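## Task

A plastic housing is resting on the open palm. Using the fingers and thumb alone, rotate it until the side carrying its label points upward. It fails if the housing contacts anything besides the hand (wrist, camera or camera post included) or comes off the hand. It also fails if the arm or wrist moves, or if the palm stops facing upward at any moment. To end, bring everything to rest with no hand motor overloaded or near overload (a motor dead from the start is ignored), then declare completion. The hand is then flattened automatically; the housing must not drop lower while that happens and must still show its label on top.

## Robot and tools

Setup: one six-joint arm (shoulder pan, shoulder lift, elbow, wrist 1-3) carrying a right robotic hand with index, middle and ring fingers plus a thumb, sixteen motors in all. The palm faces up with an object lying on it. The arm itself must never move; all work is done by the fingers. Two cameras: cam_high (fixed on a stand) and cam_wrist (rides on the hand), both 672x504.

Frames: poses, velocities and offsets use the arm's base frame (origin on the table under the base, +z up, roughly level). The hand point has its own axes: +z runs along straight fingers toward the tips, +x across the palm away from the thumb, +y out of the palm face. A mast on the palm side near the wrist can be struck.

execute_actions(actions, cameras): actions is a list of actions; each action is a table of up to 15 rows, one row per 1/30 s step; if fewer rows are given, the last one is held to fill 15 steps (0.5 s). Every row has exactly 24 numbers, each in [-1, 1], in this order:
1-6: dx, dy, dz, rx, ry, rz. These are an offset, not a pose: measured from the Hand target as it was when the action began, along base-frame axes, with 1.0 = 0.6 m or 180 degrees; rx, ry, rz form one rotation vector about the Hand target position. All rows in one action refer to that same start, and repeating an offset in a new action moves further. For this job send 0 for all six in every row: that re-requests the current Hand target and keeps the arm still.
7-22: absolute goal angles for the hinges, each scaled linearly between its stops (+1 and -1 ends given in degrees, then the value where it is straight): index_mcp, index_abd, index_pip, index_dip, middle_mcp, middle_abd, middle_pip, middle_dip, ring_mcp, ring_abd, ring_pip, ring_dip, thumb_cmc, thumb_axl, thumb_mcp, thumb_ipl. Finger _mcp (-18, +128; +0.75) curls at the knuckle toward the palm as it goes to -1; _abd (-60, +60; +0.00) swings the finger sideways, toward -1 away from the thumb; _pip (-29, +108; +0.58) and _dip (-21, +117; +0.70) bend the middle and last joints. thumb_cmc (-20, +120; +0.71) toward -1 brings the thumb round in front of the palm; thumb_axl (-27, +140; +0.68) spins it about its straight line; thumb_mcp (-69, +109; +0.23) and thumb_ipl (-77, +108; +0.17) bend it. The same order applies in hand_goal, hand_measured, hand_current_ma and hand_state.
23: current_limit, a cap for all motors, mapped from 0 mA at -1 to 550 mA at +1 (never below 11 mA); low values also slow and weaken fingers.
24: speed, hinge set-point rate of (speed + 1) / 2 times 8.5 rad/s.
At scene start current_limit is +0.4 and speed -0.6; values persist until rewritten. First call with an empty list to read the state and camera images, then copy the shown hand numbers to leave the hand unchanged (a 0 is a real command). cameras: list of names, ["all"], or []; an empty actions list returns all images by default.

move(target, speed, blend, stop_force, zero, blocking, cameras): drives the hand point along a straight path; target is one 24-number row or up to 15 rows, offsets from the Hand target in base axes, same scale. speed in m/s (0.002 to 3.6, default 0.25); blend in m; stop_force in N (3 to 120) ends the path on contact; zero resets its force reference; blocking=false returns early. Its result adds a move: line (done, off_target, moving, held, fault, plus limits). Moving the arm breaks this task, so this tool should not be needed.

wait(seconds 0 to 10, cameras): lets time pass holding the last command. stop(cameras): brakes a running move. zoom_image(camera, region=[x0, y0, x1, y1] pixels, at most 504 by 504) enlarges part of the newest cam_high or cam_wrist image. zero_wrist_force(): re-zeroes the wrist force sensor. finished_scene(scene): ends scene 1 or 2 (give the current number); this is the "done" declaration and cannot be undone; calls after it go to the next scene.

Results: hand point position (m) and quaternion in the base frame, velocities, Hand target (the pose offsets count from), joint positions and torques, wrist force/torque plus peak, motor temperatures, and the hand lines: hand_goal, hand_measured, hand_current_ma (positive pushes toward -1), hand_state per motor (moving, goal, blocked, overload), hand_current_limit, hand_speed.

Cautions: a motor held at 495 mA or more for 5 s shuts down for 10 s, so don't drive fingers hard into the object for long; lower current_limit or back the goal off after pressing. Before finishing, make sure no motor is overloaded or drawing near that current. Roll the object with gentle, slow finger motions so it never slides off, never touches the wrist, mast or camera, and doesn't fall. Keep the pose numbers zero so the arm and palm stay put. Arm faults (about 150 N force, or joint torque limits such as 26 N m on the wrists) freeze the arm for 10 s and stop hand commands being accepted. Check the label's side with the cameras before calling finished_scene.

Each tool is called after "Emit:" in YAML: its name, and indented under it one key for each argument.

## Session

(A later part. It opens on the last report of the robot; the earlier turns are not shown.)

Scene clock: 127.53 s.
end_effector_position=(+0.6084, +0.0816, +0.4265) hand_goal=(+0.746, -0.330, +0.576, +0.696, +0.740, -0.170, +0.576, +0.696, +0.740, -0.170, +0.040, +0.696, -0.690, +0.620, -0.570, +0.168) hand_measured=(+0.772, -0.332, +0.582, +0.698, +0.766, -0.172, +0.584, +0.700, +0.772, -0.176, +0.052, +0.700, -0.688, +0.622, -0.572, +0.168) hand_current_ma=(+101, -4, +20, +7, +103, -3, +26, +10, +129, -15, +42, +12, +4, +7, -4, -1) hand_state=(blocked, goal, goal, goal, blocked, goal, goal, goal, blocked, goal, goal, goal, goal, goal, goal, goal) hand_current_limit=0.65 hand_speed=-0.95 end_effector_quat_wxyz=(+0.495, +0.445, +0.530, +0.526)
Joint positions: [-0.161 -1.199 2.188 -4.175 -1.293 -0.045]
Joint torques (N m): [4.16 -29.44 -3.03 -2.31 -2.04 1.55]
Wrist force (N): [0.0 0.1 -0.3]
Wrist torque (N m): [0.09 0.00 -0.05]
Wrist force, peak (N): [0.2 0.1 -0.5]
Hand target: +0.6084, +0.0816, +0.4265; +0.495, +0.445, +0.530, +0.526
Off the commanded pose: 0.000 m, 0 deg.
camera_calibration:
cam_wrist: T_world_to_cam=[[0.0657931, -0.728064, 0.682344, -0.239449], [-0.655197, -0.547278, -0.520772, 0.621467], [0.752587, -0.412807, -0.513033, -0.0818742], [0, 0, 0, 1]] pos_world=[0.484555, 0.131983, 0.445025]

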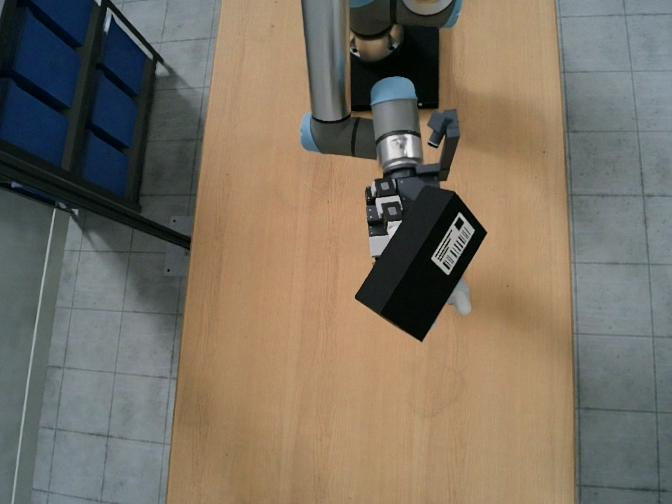

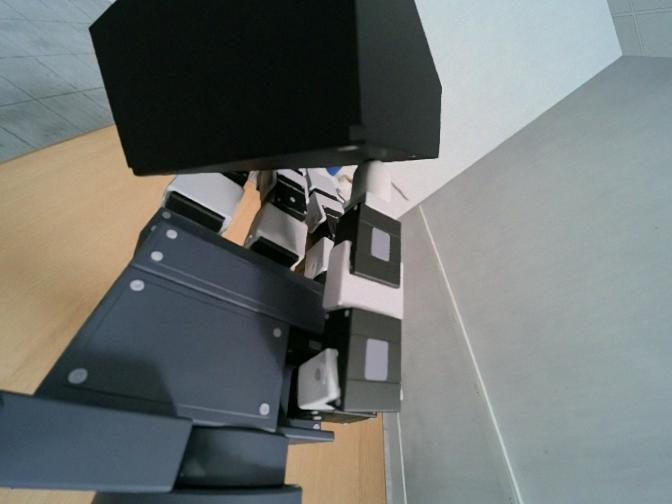

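Emit:
execute_actions:
  actions:
    - [[0,0,0,0,0,0,0.745,-0.33,0.576,0.696,0.74,-0.17,0.576,0.696,0.74,-0.17,0.04,0.696,-0.67,0.64,-0.63,0.168,0.65,-0.95]]
    - [[0,0,0,0,0,0,0.745,-0.33,0.576,0.696,0.74,-0.17,0.576,0.696,0.74,-0.17,0.04,0.696,-0.65,0.66,-0.69,0.168,0.65,-0.95]]
  cameras: ["all"]

Emit:
zoom_image:
  camera: "cam_high"
  region: [350, 160, 520, 360]

Scene clock: 128.97 s.
end_effector_position=(+0.6084, +0.0816, +0.4265) hand_goal=(+0.746, -0.330, +0.576, +0.696, +0.740, -0.170, +0.576, +0.696, +0.740, -0.170, +0.040, +0.696, -0.650, +0.660, -0.690, +0.168) hand_measured=(+0.772, -0.332, +0.582, +0.698, +0.766, -0.172, +0.584, +0.700, +0.768, -0.174, +0.048, +0.700, -0.650, +0.660, -0.698, +0.166) hand_current_ma=(+101, -4, +21, +7, +103, -3, +26, +10, +109, -9, +24, +10, -2, +3, -30, -5) hand_state=(blocked, goal, goal, goal, blocked, goal, goal, goal, blocked, goal, goal, goal, goal, goal, goal, goal) hand_current_limit=0.65 hand_speed=-0.95 end_effector_quat_wxyz=(+0.495, +0.445, +0.530, +0.526)
Joint positions: [-0.161 -1.199 2.188 -4.175 -1.293 -0.045]
Joint torques (N m): [3.92 -29.42 -2.99 -2.48 -1.94 1.62]
Wrist force (N): [0.0 0.0 -0.2]
Wrist torque (N m): [0.06 0.00 -0.04]
Wrist force, peak (N): [-0.1 0.2 -0.4]
Hand target: +0.6084, +0.0816, +0.4265; +0.495, +0.445, +0.530, +0.526
Off the commanded pose: 0.000 m, 0 deg.
camera_calibration:
cam_wrist: T_world_to_cam=[[0.0657931, -0.728064, 0.682344, -0.239449], [-0.655197, -0.547278, -0.520772, 0.621467], [0.752587, -0.412807, -0.513033, -0.0818742], [0, 0, 0, 1]] pos_world=[0.484555, 0.131983, 0.445025]

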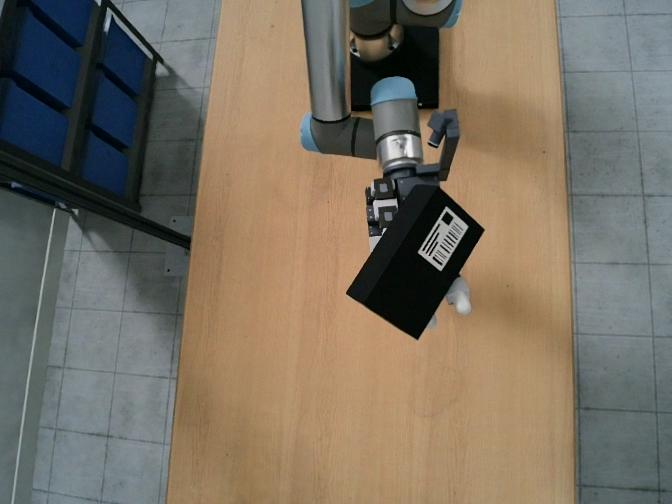

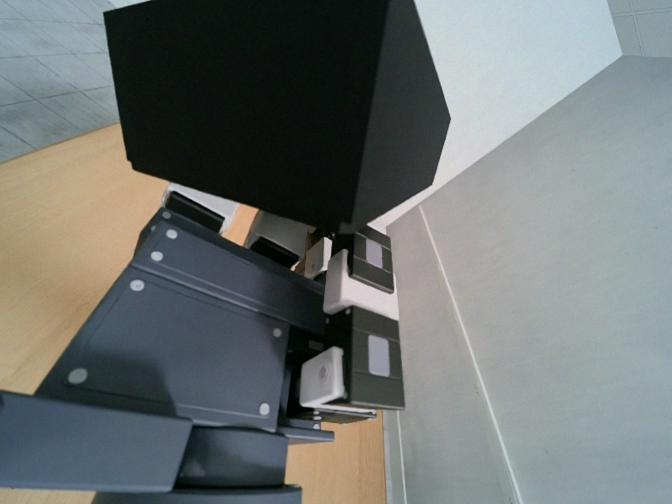

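Scaled by 2.520 from the camera's 672x504 image, which has a finer 960x720 frame.

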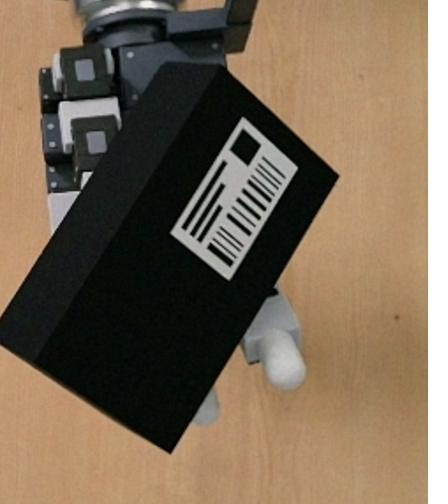

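Emit:
execute_actions:
  actions:
    - [[0,0,0,0,0,0,0.745,-0.33,0.576,0.696,0.74,-0.17,0.576,0.696,0.74,-0.17,0.10,0.696,-0.63,0.68,-0.75,0.168,0.65,-0.95]]
    - [[0,0,0,0,0,0,0.745,-0.33,0.576,0.696,0.74,-0.17,0.576,0.696,0.74,-0.17,0.20,0.696,-0.61,0.68,-0.81,0.168,0.65,-0.95]]
  cameras: ["all"]

Emit:
zoom_image:
  camera: "cam_high"
  region: [340, 160, 510, 360]

Scene clock: 130.37 s.
end_effector_position=(+0.6084, +0.0816, +0.4265) hand_goal=(+0.746, -0.330, +0.576, +0.696, +0.740, -0.170, +0.576, +0.696, +0.740, -0.170, +0.200, +0.696, -0.610, +0.680, -0.810, +0.168) hand_measured=(+0.772, -0.332, +0.582, +0.698, +0.766, -0.172, +0.584, +0.700, +0.768, -0.174, +0.200, +0.700, -0.608, +0.688, -0.824, +0.164) hand_current_ma=(+101, -4, +21, +7, +103, -3, +26, +10, +108, -9, +0, +10, +4, +35, -61, -20) hand_state=(blocked, goal, goal, goal, blocked, goal, goal, goal, blocked, goal, goal, goal, goal, goal, goal, goal) hand_current_limit=0.65 hand_speed=-0.95 end_effector_quat_wxyz=(+0.495, +0.445, +0.530, +0.526)
Joint positions: [-0.161 -1.199 2.188 -4.175 -1.293 -0.045]
Joint torques (N m): [4.31 -29.27 -3.16 -2.45 -1.98 1.71]
Wrist force (N): [-0.1 0.0 -0.1]
Wrist torque (N m): [0.05 0.01 -0.02]
Wrist force, peak (N): [0.1 0.1 -0.5]
Hand target: +0.6084, +0.0816, +0.4265; +0.495, +0.445, +0.530, +0.526
Off the commanded pose: 0.000 m, 0 deg.
camera_calibration:
cam_wrist: T_world_to_cam=[[0.0657931, -0.728064, 0.682344, -0.239449], [-0.655197, -0.547278, -0.520772, 0.621467], [0.752587, -0.412807, -0.513033, -0.0818742], [0, 0, 0, 1]] pos_world=[0.484555, 0.131983, 0.445025]

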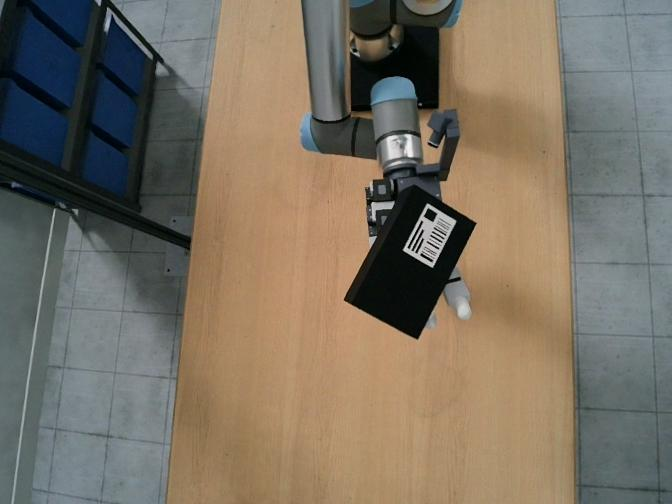

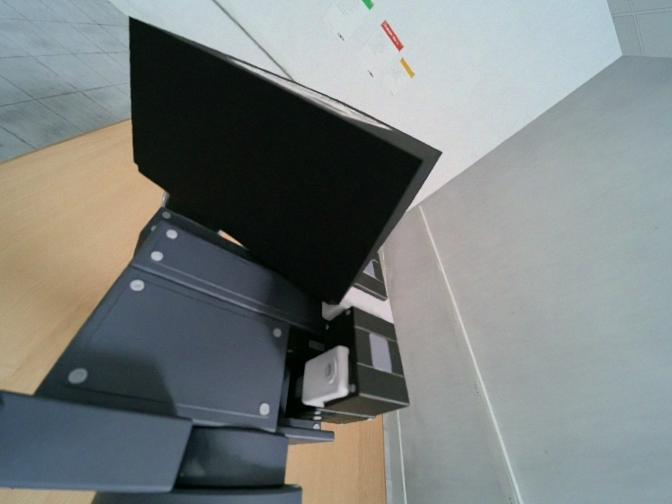

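Scaled by 2.520 from the camera's 672x504 image, which has a finer 960x720 frame.

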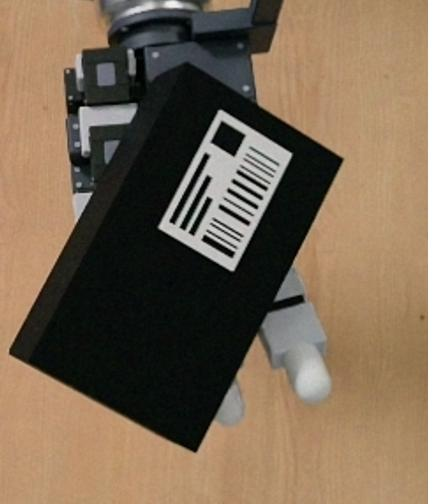

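Emit:
execute_actions:
  actions:
    - [[0,0,0,0,0,0,0.745,-0.33,0.576,0.696,0.74,-0.17,0.576,0.696,0.74,-0.17,0.40,0.696,-0.50,0.68,-0.83,0.168,0.65,-0.94]]
    - [[0,0,0,0,0,0,0.745,-0.33,0.576,0.696,0.74,-0.17,0.576,0.696,0.745,-0.17,0.57,0.696,-0.36,0.68,-0.83,0.168,0.65,-0.94]]
    - [[0,0,0,0,0,0,0.745,-0.33,0.576,0.696,0.74,-0.17,0.576,0.696,0.745,-0.17,0.57,0.696,-0.22,0.68,-0.83,0.168,0.65,-0.94]]
  cameras: ["all"]

Emit:
zoom_image:
  camera: "cam_high"
  region: [340, 160, 510, 360]

Scene clock: 132.67 s.
end_effector_position=(+0.6084, +0.0816, +0.4265) hand_goal=(+0.746, -0.330, +0.576, +0.696, +0.740, -0.170, +0.576, +0.696, +0.746, -0.170, +0.570, +0.696, -0.220, +0.680, -0.830, +0.168) hand_measured=(+0.772, -0.332, +0.582, +0.698, +0.766, -0.172, +0.584, +0.700, +0.766, -0.174, +0.570, +0.700, -0.240, +0.676, -0.826, +0.164) hand_current_ma=(+101, -3, +22, +7, +103, -3, +26, +9, +74, -9, -1, +10, -77, -13, +18, -20) hand_state=(blocked, goal, goal, goal, blocked, goal, goal, goal, goal, goal, goal, goal, blocked, goal, goal, goal) hand_current_limit=0.65 hand_speed=-0.94 end_effector_quat_wxyz=(+0.495, +0.445, +0.530, +0.526)
Joint positions: [-0.161 -1.199 2.188 -4.175 -1.293 -0.045]
Joint torques (N m): [3.88 -29.64 -3.49 -2.43 -2 1.86]
Wrist force (N): [-0.3 0.2 -0.1]
Wrist torque (N m): [0.08 0.03 -0.02]
Wrist force, peak (N): [-0.1 0.3 -0.5]
Hand target: +0.6084, +0.0816, +0.4265; +0.495, +0.445, +0.530, +0.526
Off the commanded pose: 0.000 m, 0 deg.
camera_calibration:
cam_wrist: T_world_to_cam=[[0.0657931, -0.728064, 0.682344, -0.239449], [-0.655197, -0.547278, -0.520772, 0.621467], [0.752587, -0.412807, -0.513033, -0.0818742], [0, 0, 0, 1]] pos_world=[0.484555, 0.131983, 0.445025]

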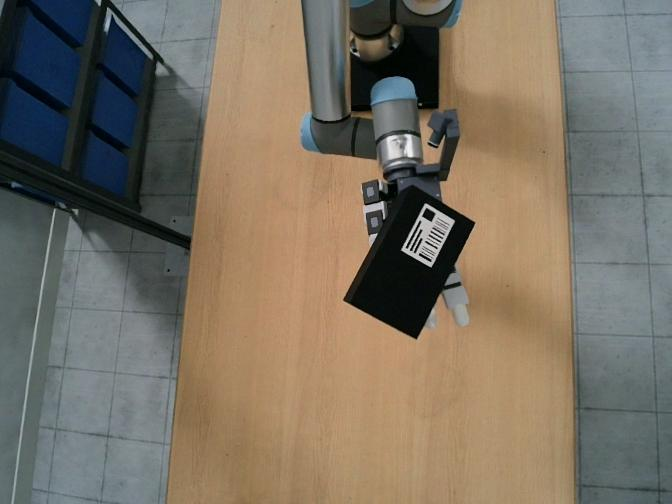

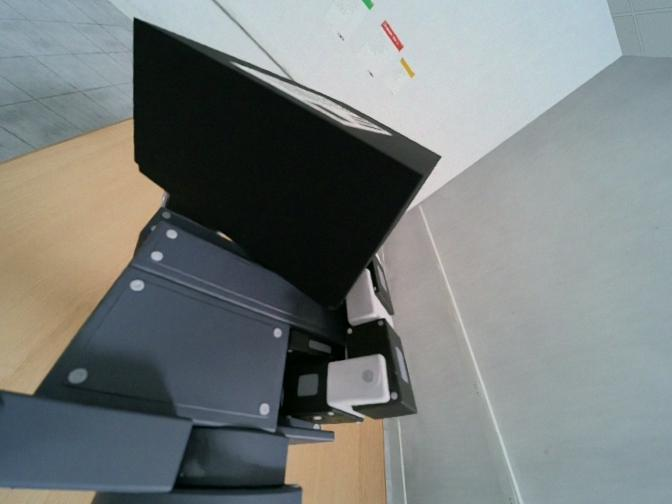

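Scaled by 2.520 from the camera's 672x504 image, which has a finer 960x720 frame.

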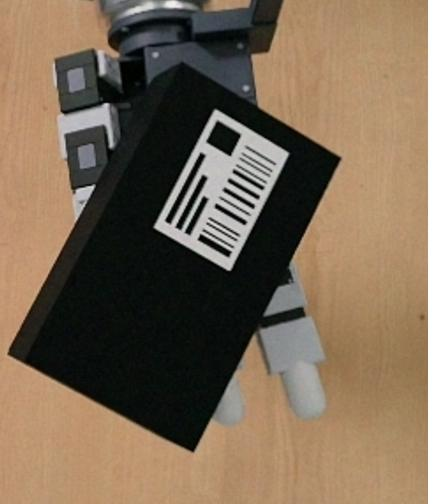

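Emit:
execute_actions:
  actions:
    - [[0,0,0,0,0,0,0.745,-0.33,0.576,0.696,0.74,-0.17,0.576,0.696,0.745,-0.17,0.576,0.696,-0.24,0.68,-0.90,0.168,0.65,-0.94]]
    - [[0,0,0,0,0,0,0.745,-0.33,0.576,0.696,0.74,-0.17,0.576,0.696,0.745,-0.17,0.576,0.696,-0.20,0.68,-0.95,0.168,0.65,-0.94]]
    - [[0,0,0,0,0,0,0.745,-0.33,0.576,0.696,0.74,-0.17,0.576,0.696,0.745,-0.17,0.576,0.696,-0.05,0.68,-0.95,0.168,0.65,-0.94]]
    - [[0,0,0,0,0,0,0.745,-0.33,0.576,0.696,0.74,-0.17,0.576,0.696,0.745,-0.17,0.576,0.696,0.12,0.68,-0.95,0.168,0.65,-0.94]]
  cameras: ["all"]

Emit:
zoom_image:
  camera: "cam_high"
  region: [340, 160, 510, 360]

Scene clock: 135.67 s.
end_effector_position=(+0.6084, +0.0816, +0.4265) hand_goal=(+0.746, -0.330, +0.576, +0.696, +0.740, -0.170, +0.576, +0.696, +0.746, -0.170, +0.576, +0.696, +0.120, +0.680, -0.950, +0.168) hand_measured=(+0.772, -0.332, +0.582, +0.698, +0.766, -0.172, +0.584, +0.700, +0.766, -0.174, +0.576, +0.700, -0.182, +0.648, -0.834, +0.156) hand_current_ma=(+101, -3, +22, +7, +103, -3, +26, +9, +74, -9, -1, +10, -454, -152, +454, -59) hand_state=(blocked, goal, goal, goal, blocked, goal, goal, goal, goal, goal, goal, goal, blocked, blocked, blocked, goal) hand_current_limit=0.65 hand_speed=-0.94 end_effector_quat_wxyz=(+0.495, +0.445, +0.530, +0.526)
Joint positions: [-0.161 -1.199 2.188 -4.175 -1.293 -0.045]
Joint torques (N m): [3.93 -29.41 -3.48 -2.5 -1.88 2]
Wrist force (N): [0.0 -0.1 -0.3]
Wrist torque (N m): [0.06 0.01 0.00]
Wrist force, peak (N): [-0.1 0.1 -0.6]
Hand target: +0.6084, +0.0816, +0.4265; +0.495, +0.445, +0.530, +0.526
Off the commanded pose: 0.000 m, 0 deg.
camera_calibration:
cam_wrist: T_world_to_cam=[[0.0657931, -0.728064, 0.682344, -0.239449], [-0.655197, -0.547278, -0.520772, 0.621467], [0.752587, -0.412807, -0.513033, -0.0818742], [0, 0, 0, 1]] pos_world=[0.484555, 0.131983, 0.445025]

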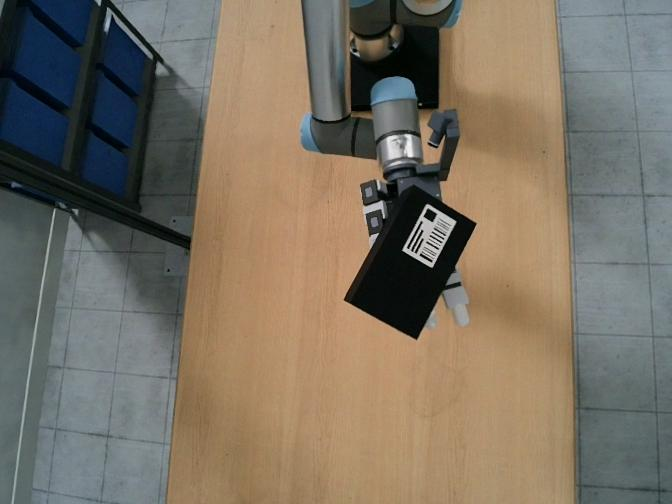

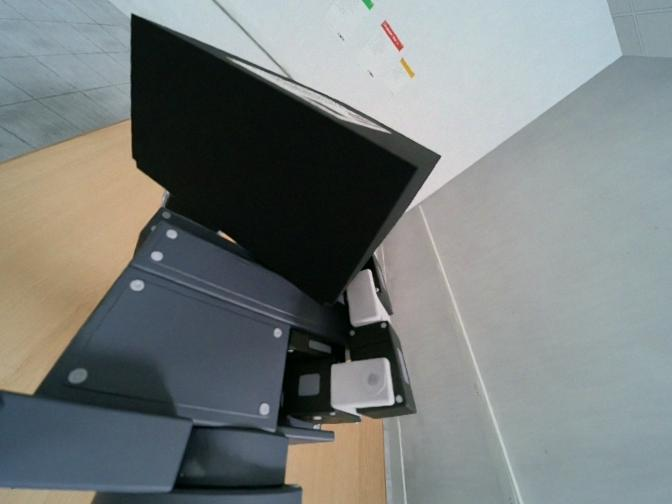

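Scaled by 2.520 from the camera's 672x504 image, which has a finer 960x720 frame.

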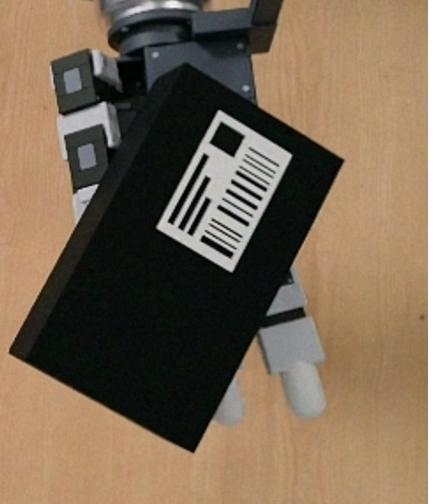

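Emit:
execute_actions:
  actions:
    - [[0,0,0,0,0,0, 0.745,-0.33,0.576,0.696, 0.74,-0.17,0.576,0.696, 0.745,-0.17,0.576,0.696, -0.17,0.65,-0.82,0.168, 0.65,-0.94]]
  cameras: ["all"]

Scene clock: 138.40 s.
end_effector_position=(+0.6084, +0.0816, +0.4265) hand_goal=(+0.746, -0.330, +0.576, +0.696, +0.740, -0.170, +0.576, +0.696, +0.746, -0.170, +0.576, +0.696, -0.170, +0.650, -0.820, +0.168) hand_measured=(+0.772, -0.332, +0.582, +0.698, +0.766, -0.172, +0.584, +0.700, +0.766, -0.174, +0.576, +0.700, -0.184, +0.638, -0.820, +0.156) hand_current_ma=(+101, -3, +22, +7, +103, -3, +26, +9, +74, -9, +0, +10, -52, -49, +0, -52) hand_state=(blocked, goal, goal, goal, blocked, goal, goal, goal, goal, goal, goal, goal, goal, goal, goal, goal) hand_current_limit=0.65 hand_speed=-0.94 end_effector_quat_wxyz=(+0.495, +0.445, +0.530, +0.526)
Joint positions: [-0.161 -1.199 2.188 -4.175 -1.293 -0.045]
Joint torques (N m): [3.44 -29.66 -3.29 -2.51 -2 2.06]
Wrist force (N): [0.0 0.1 -0.1]
Wrist torque (N m): [0.06 0.00 -0.01]
Wrist force, peak (N): [0.0 -0.1 -0.5]
Hand target: +0.6084, +0.0816, +0.4265; +0.495, +0.445, +0.530, +0.526
Off the commanded pose: 0.000 m, 0 deg.
camera_calibration:
cam_wrist: T_world_to_cam=[[0.0657931, -0.728064, 0.682344, -0.239449], [-0.655197, -0.547278, -0.520772, 0.621467], [0.752587, -0.412807, -0.513033, -0.0818742], [0, 0, 0, 1]] pos_world=[0.484555, 0.131983, 0.445025]

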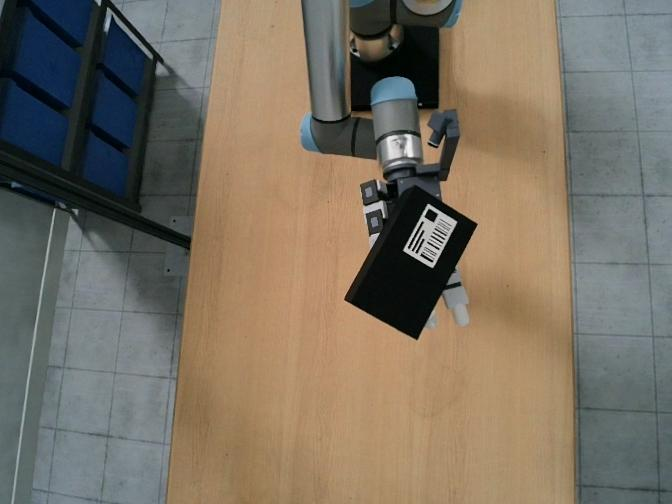

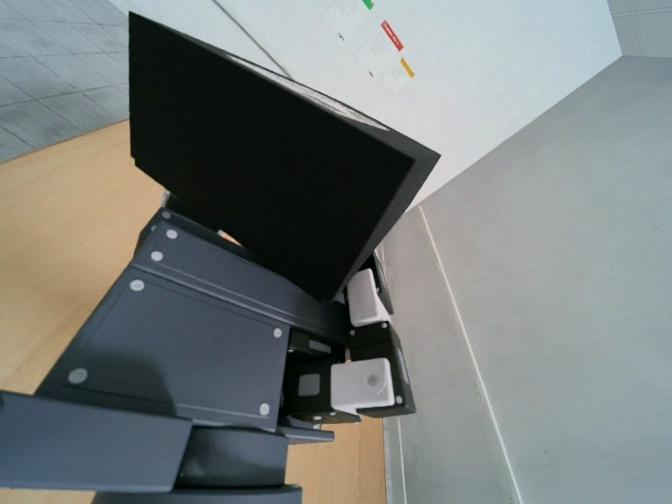

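Emit:
zoom_image:
  camera: "cam_high"
  region: [330, 150, 510, 350]

Emit:
zoom_image:
  camera: "cam_wrist"
  region: [100, 150, 460, 450]

Scaled by 2.520 from the camera's 672x504 image, which has a finer 960x720 frame.

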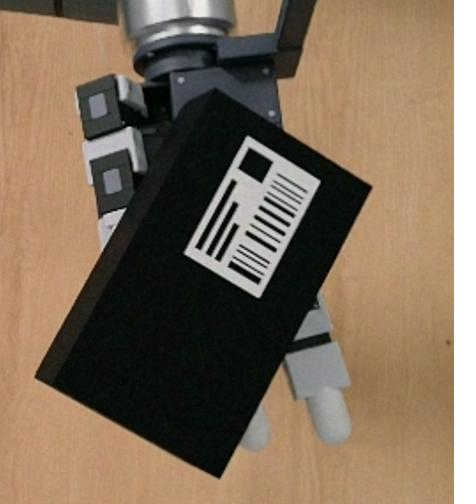

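Scaled by 1.400 from the camera's 672x504 image, which has a finer 960x720 frame.

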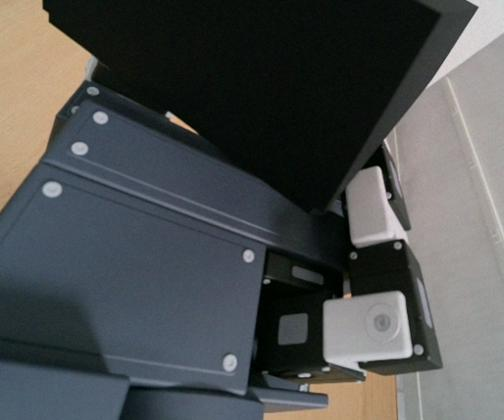

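Emit:
execute_actions:
  actions:
    - [[0,0,0,0,0,0, 0.745,-0.33,0.576,0.696, 0.74,-0.17,0.576,0.696, 0.745,-0.17,0.576,0.696, -0.17,0.75,-0.80,0.168, 0.5,-0.94]]
    - [[0,0,0,0,0,0, 0.745,-0.33,0.576,0.696, 0.74,-0.17,0.576,0.696, 0.745,-0.17,0.576,0.696, -0.17,0.75,-0.80,0.168, 0.5,-0.94]]
  cameras: ["all"]

Scene clock: 141.67 s.
end_effector_position=(+0.6084, +0.0816, +0.4265) hand_goal=(+0.746, -0.330, +0.576, +0.696, +0.740, -0.170, +0.576, +0.696, +0.746, -0.170, +0.576, +0.696, -0.170, +0.750, -0.800, +0.168) hand_measured=(+0.772, -0.332, +0.582, +0.698, +0.766, -0.172, +0.584, +0.700, +0.766, -0.172, +0.576, +0.700, -0.188, +0.708, -0.792, +0.158) hand_current_ma=(+101, -3, +22, +7, +103, -3, +26, +9, +74, -6, +0, +10, -67, -209, +33, -44) hand_state=(blocked, goal, goal, goal, blocked, goal, goal, goal, goal, goal, goal, goal, goal, blocked, goal, goal) hand_current_limit=0.50 hand_speed=-0.94 end_effector_quat_wxyz=(+0.495, +0.445, +0.530, +0.526)
Joint positions: [-0.161 -1.199 2.188 -4.175 -1.293 -0.045]
Joint torques (N m): [3.57 -29.5 -3.61 -2.5 -1.87 1.97]
Wrist force (N): [-0.1 0.1 -0.2]
Wrist torque (N m): [0.08 0.01 -0.01]
Wrist force, peak (N): [0.1 -0.1 -0.5]
Hand target: +0.6084, +0.0816, +0.4265; +0.495, +0.445, +0.530, +0.526
Off the commanded pose: 0.000 m, 0 deg.
camera_calibration:
cam_wrist: T_world_to_cam=[[0.0657931, -0.728064, 0.682344, -0.239449], [-0.655197, -0.547278, -0.520772, 0.621467], [0.752587, -0.412807, -0.513033, -0.0818742], [0, 0, 0, 1]] pos_world=[0.484555, 0.131983, 0.445025]

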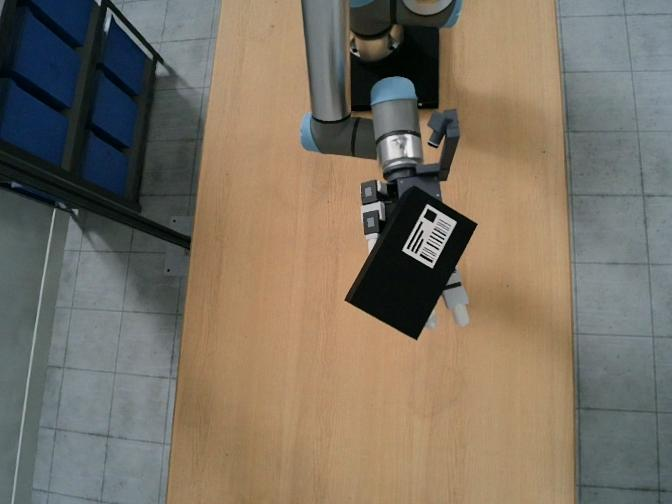

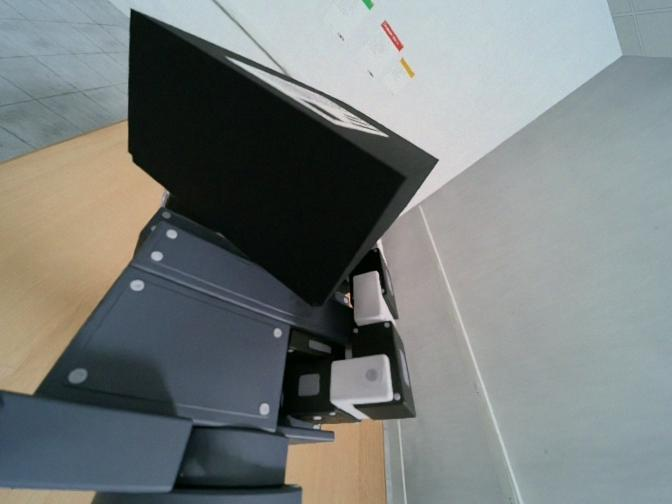

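Emit:
execute_actions:
  actions:
    - [[0,0,0,0,0,0, 0.745,-0.33,0.576,0.696, 0.74,-0.17,0.576,0.696, 0.745,-0.17,0.576,0.696, -0.17,0.85,-0.76,0.168, 0.5,-0.94]]
    - [[0,0,0,0,0,0, 0.745,-0.33,0.576,0.696, 0.74,-0.17,0.576,0.696, 0.745,-0.17,0.576,0.696, -0.17,0.85,-0.76,0.168, 0.5,-0.94]]
  cameras: ["all"]

Scene clock: 142.97 s.
end_effector_position=(+0.6084, +0.0816, +0.4265) hand_goal=(+0.746, -0.330, +0.576, +0.696, +0.740, -0.170, +0.576, +0.696, +0.746, -0.170, +0.576, +0.696, -0.170, +0.850, -0.760, +0.168) hand_measured=(+0.776, -0.332, +0.586, +0.700, +0.766, -0.172, +0.584, +0.700, +0.766, -0.172, +0.576, +0.700, -0.170, +0.856, -0.768, +0.162) hand_current_ma=(+117, -3, +35, +11, +103, -3, +26, +9, +73, -6, +0, +10, +3, +21, -38, -22) hand_state=(blocked, goal, goal, goal, blocked, goal, goal, goal, goal, goal, goal, goal, goal, goal, goal, goal) hand_current_limit=0.50 hand_speed=-0.94 end_effector_quat_wxyz=(+0.495, +0.445, +0.530, +0.526)
Joint positions: [-0.161 -1.199 2.188 -4.175 -1.293 -0.045]
Joint torques (N m): [3.6 -29.84 -3.34 -2.47 -1.98 1.69]
Wrist force (N): [-0.1 0.0 -0.2]
Wrist torque (N m): [0.06 0.00 0.01]
Wrist force, peak (N): [0.4 -0.9 -0.4]
Hand target: +0.6084, +0.0816, +0.4265; +0.495, +0.445, +0.530, +0.526
Off the commanded pose: 0.000 m, 0 deg.
camera_calibration:
cam_wrist: T_world_to_cam=[[0.0657931, -0.728064, 0.682344, -0.239449], [-0.655197, -0.547278, -0.520772, 0.621467], [0.752587, -0.412807, -0.513033, -0.0818742], [0, 0, 0, 1]] pos_world=[0.484555, 0.131983, 0.445025]

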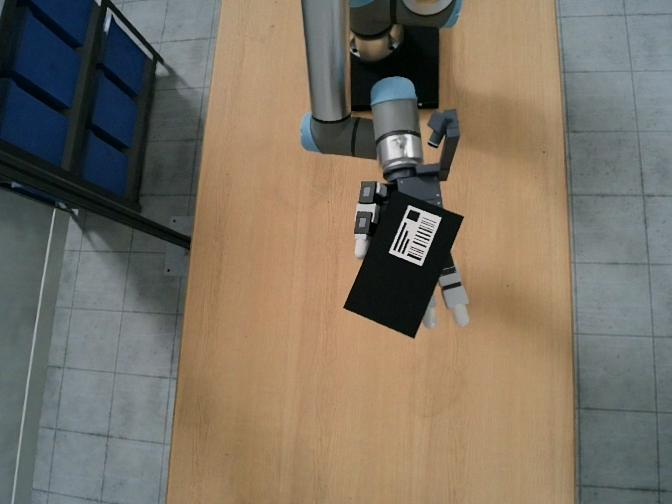

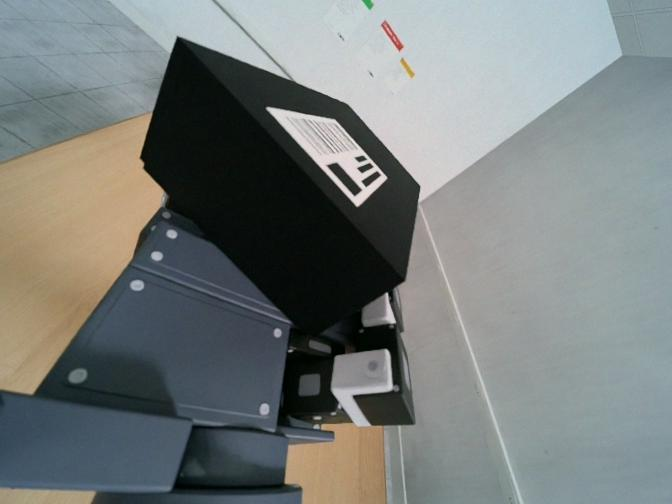

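Emit:
zoom_image:
  camera: "cam_high"
  region: [330, 150, 510, 350]

Emit:
zoom_image:
  camera: "cam_wrist"
  region: [100, 20, 460, 450]

Scaled by 2.520 from the camera's 672x504 image, which has a finer 960x720 frame.

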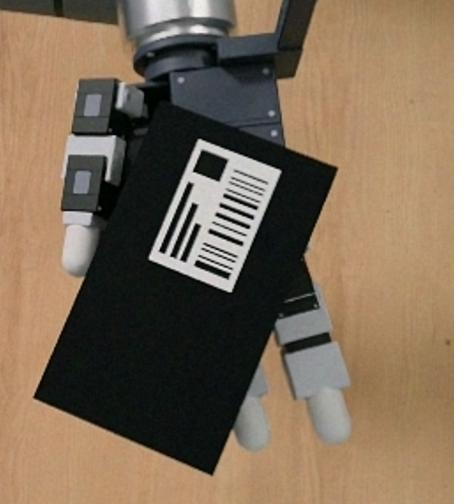

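Scaled by 1.172 from the camera's 672x504 image, which has a finer 960x720 frame.

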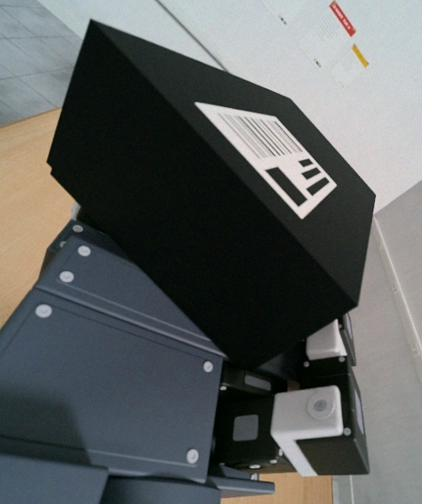

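Emit:
execute_actions:
  actions:
    - [[0,0,0,0,0,0, 0.745,-0.33,0.576,0.696, 0.74,-0.17,0.576,0.696, 0.745,-0.17,0.576,0.696, -0.17,0.85,0.225,0.168, 0.5,-0.85]]
    - [[0,0,0,0,0,0, 0.745,-0.33,0.576,0.696, 0.74,-0.17,0.576,0.696, 0.745,-0.17,0.576,0.696, -0.17,0.85,0.225,0.168, 0.5,-0.85]]
    - [[0,0,0,0,0,0, 0.745,-0.33,0.576,0.696, 0.74,-0.17,0.576,0.696, 0.745,-0.17,0.576,0.696, 0.2,0.85,0.225,0.168, 0.5,-0.85]]
    - [[0,0,0,0,0,0, 0.745,-0.33,0.576,0.696, 0.74,-0.17,0.576,0.696, 0.745,-0.17,0.576,0.696, 0.71,0.68,0.225,0.168, 0.5,-0.85]]
    - [[0,0,0,0,0,0, 0.745,-0.33,0.576,0.696, 0.74,-0.17,0.576,0.696, 0.745,-0.17,0.576,0.696, 0.71,0.68,0.225,0.168, 0.5,-0.85]]
  cameras: ["all"]

Scene clock: 146.67 s.
end_effector_position=(+0.6084, +0.0816, +0.4265) hand_goal=(+0.746, -0.330, +0.576, +0.696, +0.740, -0.170, +0.576, +0.696, +0.746, -0.170, +0.576, +0.696, +0.710, +0.680, +0.226, +0.168) hand_measured=(+0.776, -0.332, +0.586, +0.700, +0.766, -0.172, +0.584, +0.700, +0.766, -0.172, +0.576, +0.700, +0.716, +0.682, +0.224, +0.166) hand_current_ma=(+117, -3, +35, +11, +103, -3, +26, +9, +73, -6, +0, +10, +20, +9, -8, -9) hand_state=(blocked, goal, goal, goal, blocked, goal, goal, goal, goal, goal, goal, goal, goal, goal, goal, goal) hand_current_limit=0.50 hand_speed=-0.85 end_effector_quat_wxyz=(+0.495, +0.445, +0.530, +0.526)
Joint positions: [-0.161 -1.199 2.188 -4.175 -1.293 -0.045]
Joint torques (N m): [3.99 -29.99 -3.92 -2.59 -1.93 -1.71]
Wrist force (N): [-0.1 -0.1 -0.2]
Wrist torque (N m): [0.02 0.02 0.03]
Wrist force, peak (N): [-0.1 -0.1 -0.6]
Hand target: +0.6084, +0.0816, +0.4265; +0.495, +0.445, +0.530, +0.526
Off the commanded pose: 0.000 m, 0 deg.
camera_calibration:
cam_wrist: T_world_to_cam=[[0.0657931, -0.728064, 0.682344, -0.239449], [-0.655197, -0.547278, -0.520772, 0.621467], [0.752587, -0.412807, -0.513033, -0.0818742], [0, 0, 0, 1]] pos_world=[0.484555, 0.131983, 0.445025]

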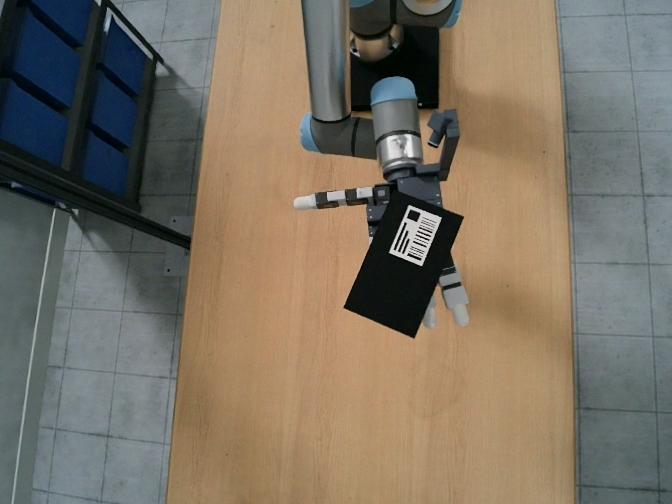

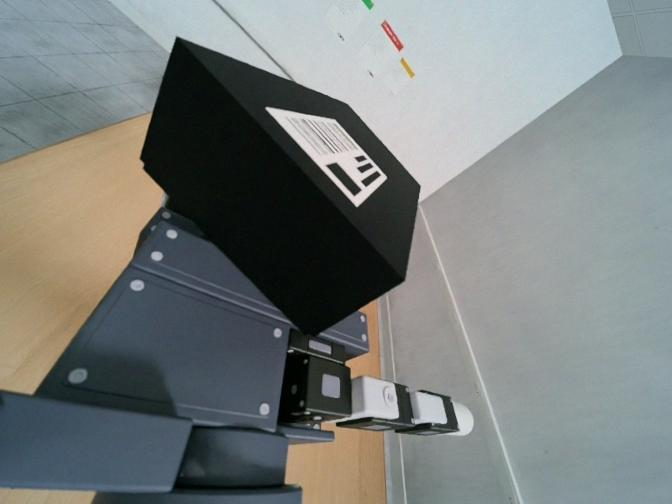

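Emit:
execute_actions:
  actions:
    - [[0,0,0,0,0,0, 0.745,-0.22,0.576,0.696, 0.745,-0.113,0.576,0.696, 0.745,-0.113,0.576,0.696, 0.71,0.68,0.225,0.168, 0.5,-0.94]]
    - [[0,0,0,0,0,0, 0.745,-0.11,0.576,0.696, 0.745,-0.057,0.576,0.696, 0.745,-0.057,0.576,0.696, 0.71,0.68,0.225,0.168, 0.5,-0.94]]
    - [[0,0,0,0,0,0, 0.745,0,0.576,0.696, 0.745,0,0.576,0.696, 0.745,0,0.576,0.696, 0.71,0.68,0.225,0.168, 0.5,-0.94]]
  cameras: ["all"]

Scene clock: 148.53 s.
end_effector_position=(+0.6084, +0.0816, +0.4265) hand_goal=(+0.746, +0.000, +0.576, +0.696, +0.746, +0.000, +0.576, +0.696, +0.746, +0.000, +0.576, +0.696, +0.710, +0.680, +0.226, +0.168) hand_measured=(+0.776, -0.008, +0.586, +0.700, +0.766, -0.002, +0.584, +0.700, +0.766, -0.004, +0.576, +0.700, +0.716, +0.682, +0.224, +0.166) hand_current_ma=(+117, -23, +35, +11, +79, -5, +26, +9, +73, -9, +0, +10, +20, +9, -8, -9) hand_state=(blocked, goal, goal, goal, blocked, goal, goal, goal, goal, goal, goal, goal, goal, goal, goal, goal) hand_current_limit=0.50 hand_speed=-0.94 end_effector_quat_wxyz=(+0.495, +0.445, +0.530, +0.526)
Joint positions: [-0.161 -1.199 2.188 -4.175 -1.293 -0.045]
Joint torques (N m): [4.15 -29.99 -4.2 -2.61 -1.88 -2.51]
Wrist force (N): [-0.2 0.0 -0.4]
Wrist torque (N m): [0.06 0.03 0.07]
Wrist force, peak (N): [-0.1 0.3 -0.5]
Hand target: +0.6084, +0.0816, +0.4265; +0.495, +0.445, +0.530, +0.526
Off the commanded pose: 0.000 m, 0 deg.
camera_calibration:
cam_wrist: T_world_to_cam=[[0.0657931, -0.728064, 0.682344, -0.239449], [-0.655197, -0.547278, -0.520772, 0.621467], [0.752587, -0.412807, -0.513033, -0.0818742], [0, 0, 0, 1]] pos_world=[0.484555, 0.131983, 0.445025]

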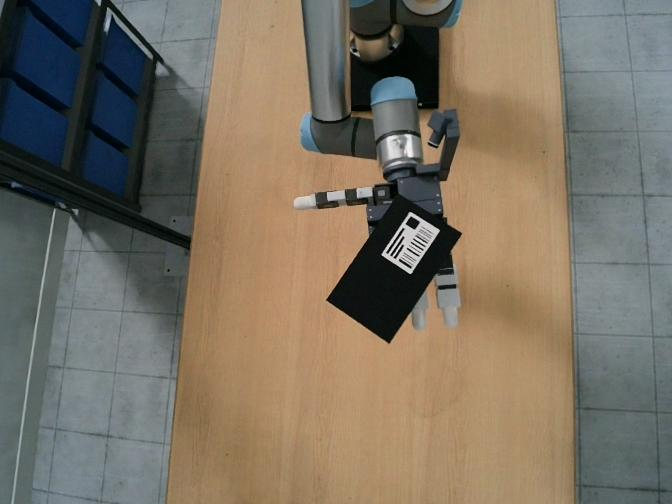

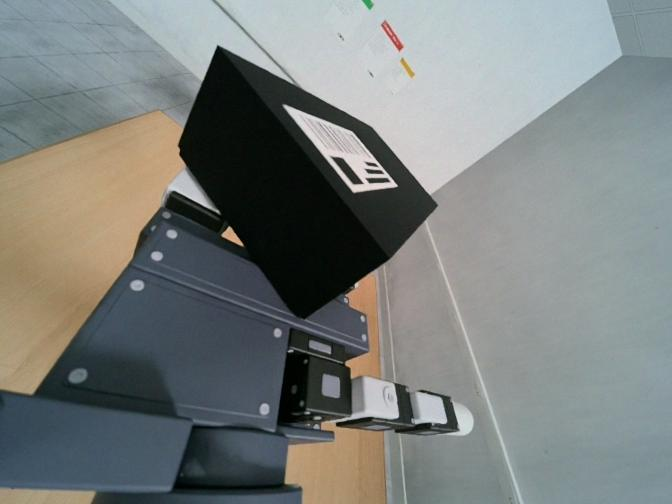

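Emit:
execute_actions:
  actions:
    - [[0,0,0,0,0,0, 0.754,0,0.576,0.696, 0.754,0,0.576,0.696, 0.754,0,0.576,0.696, 0.71,0.68,0.225,0.168, 0.5,-0.97]]
    - [[0,0,0,0,0,0, 0.754,0,0.576,0.696, 0.754,0,0.576,0.696, 0.754,0,0.576,0.696, 0.71,0.68,0.225,0.168, 0.5,-0.97]]
  cameras: ["all"]

Emit:
wait:
  seconds: 0.7

Scene clock: 150.03 s.
end_effector_position=(+0.6084, +0.0816, +0.4265) hand_goal=(+0.754, +0.000, +0.576, +0.696, +0.754, +0.000, +0.576, +0.696, +0.754, +0.000, +0.576, +0.696, +0.710, +0.680, +0.226, +0.168) hand_measured=(+0.778, -0.008, +0.586, +0.700, +0.768, -0.002, +0.584, +0.700, +0.766, -0.004, +0.576, +0.700, +0.716, +0.682, +0.224, +0.166) hand_current_ma=(+93, -23, +35, +11, +55, -5, +26, +9, +40, -9, +0, +10, +20, +9, -8, -9) hand_state=(blocked, goal, goal, goal, goal, goal, goal, goal, goal, goal, goal, goal, goal, goal, goal, goal) hand_current_limit=0.50 hand_speed=-0.97 end_effector_quat_wxyz=(+0.495, +0.445, +0.530, +0.526)
Joint positions: [-0.161 -1.199 2.188 -4.175 -1.293 -0.045]
Joint torques (N m): [3.31 -30.41 -4.42 -2.6 -2.02 -2.55]
Wrist force (N): [-0.2 0.1 -0.3]
Wrist torque (N m): [0.06 0.03 0.06]
Wrist force, peak (N): [-0.2 0.0 -0.5]
Hand target: +0.6084, +0.0816, +0.4265; +0.495, +0.445, +0.530, +0.526
Off the commanded pose: 0.000 m, 0 deg.
camera_calibration:
cam_wrist: T_world_to_cam=[[0.0657931, -0.728064, 0.682344, -0.239449], [-0.655197, -0.547278, -0.520772, 0.621467], [0.752587, -0.412807, -0.513033, -0.0818742], [0, 0, 0, 1]] pos_world=[0.484555, 0.131983, 0.445025]

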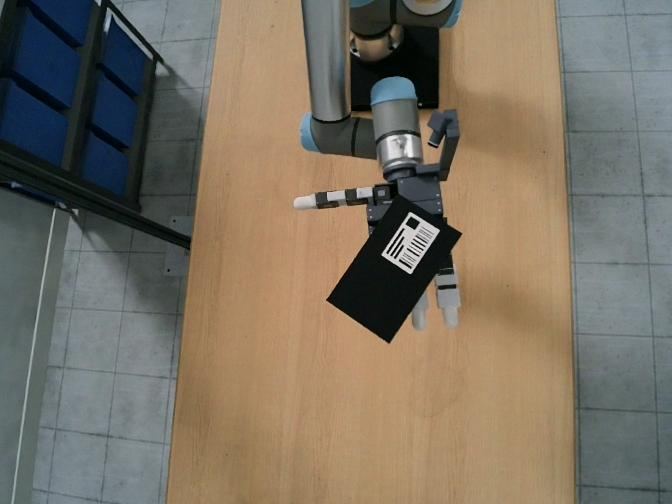

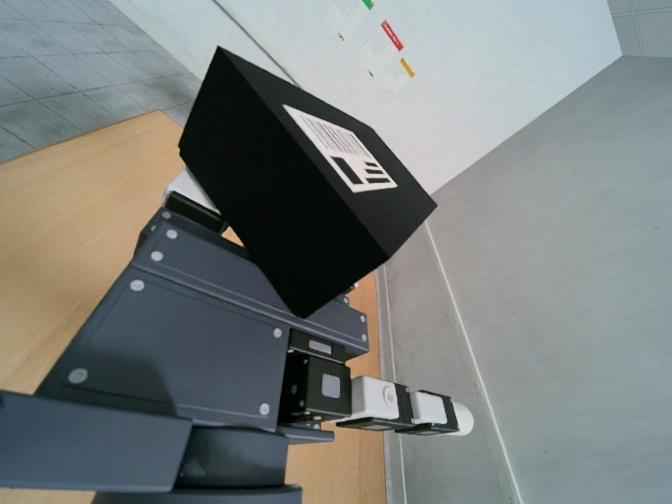

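Scene clock: 150.73 s.
end_effector_position=(+0.6084, +0.0816, +0.4265) hand_goal=(+0.754, +0.000, +0.576, +0.696, +0.754, +0.000, +0.576, +0.696, +0.754, +0.000, +0.576, +0.696, +0.710, +0.680, +0.226, +0.168) hand_measured=(+0.778, -0.008, +0.586, +0.700, +0.768, -0.002, +0.584, +0.700, +0.766, -0.004, +0.576, +0.700, +0.716, +0.682, +0.224, +0.166) hand_current_ma=(+93, -23, +35, +11, +55, -5, +26, +9, +40, -9, +0, +10, +20, +9, -8, -9) hand_state=(blocked, goal, goal, goal, goal, goal, goal, goal, goal, goal, goal, goal, goal, goal, goal, goal) hand_current_limit=0.50 hand_speed=-0.97 end_effector_quat_wxyz=(+0.495, +0.445, +0.530, +0.526)
Joint positions: [-0.161 -1.199 2.188 -4.175 -1.293 -0.045]
Joint torques (N m): [3.67 -30.09 -4.21 -2.61 -1.93 -2.44]
Wrist force (N): [0.0 0.1 -0.4]
Wrist torque (N m): [0.08 0.00 0.08]
Wrist force, peak (N): [0.1 0.0 -0.5]
Hand target: +0.6084, +0.0816, +0.4265; +0.495, +0.445, +0.530, +0.526
Off the commanded pose: 0.000 m, 0 deg.
wait: 0.70 s; at rest by 0.17 s

Emit:
finished_scene:
  scene: 2

The scene is finished: the task was done.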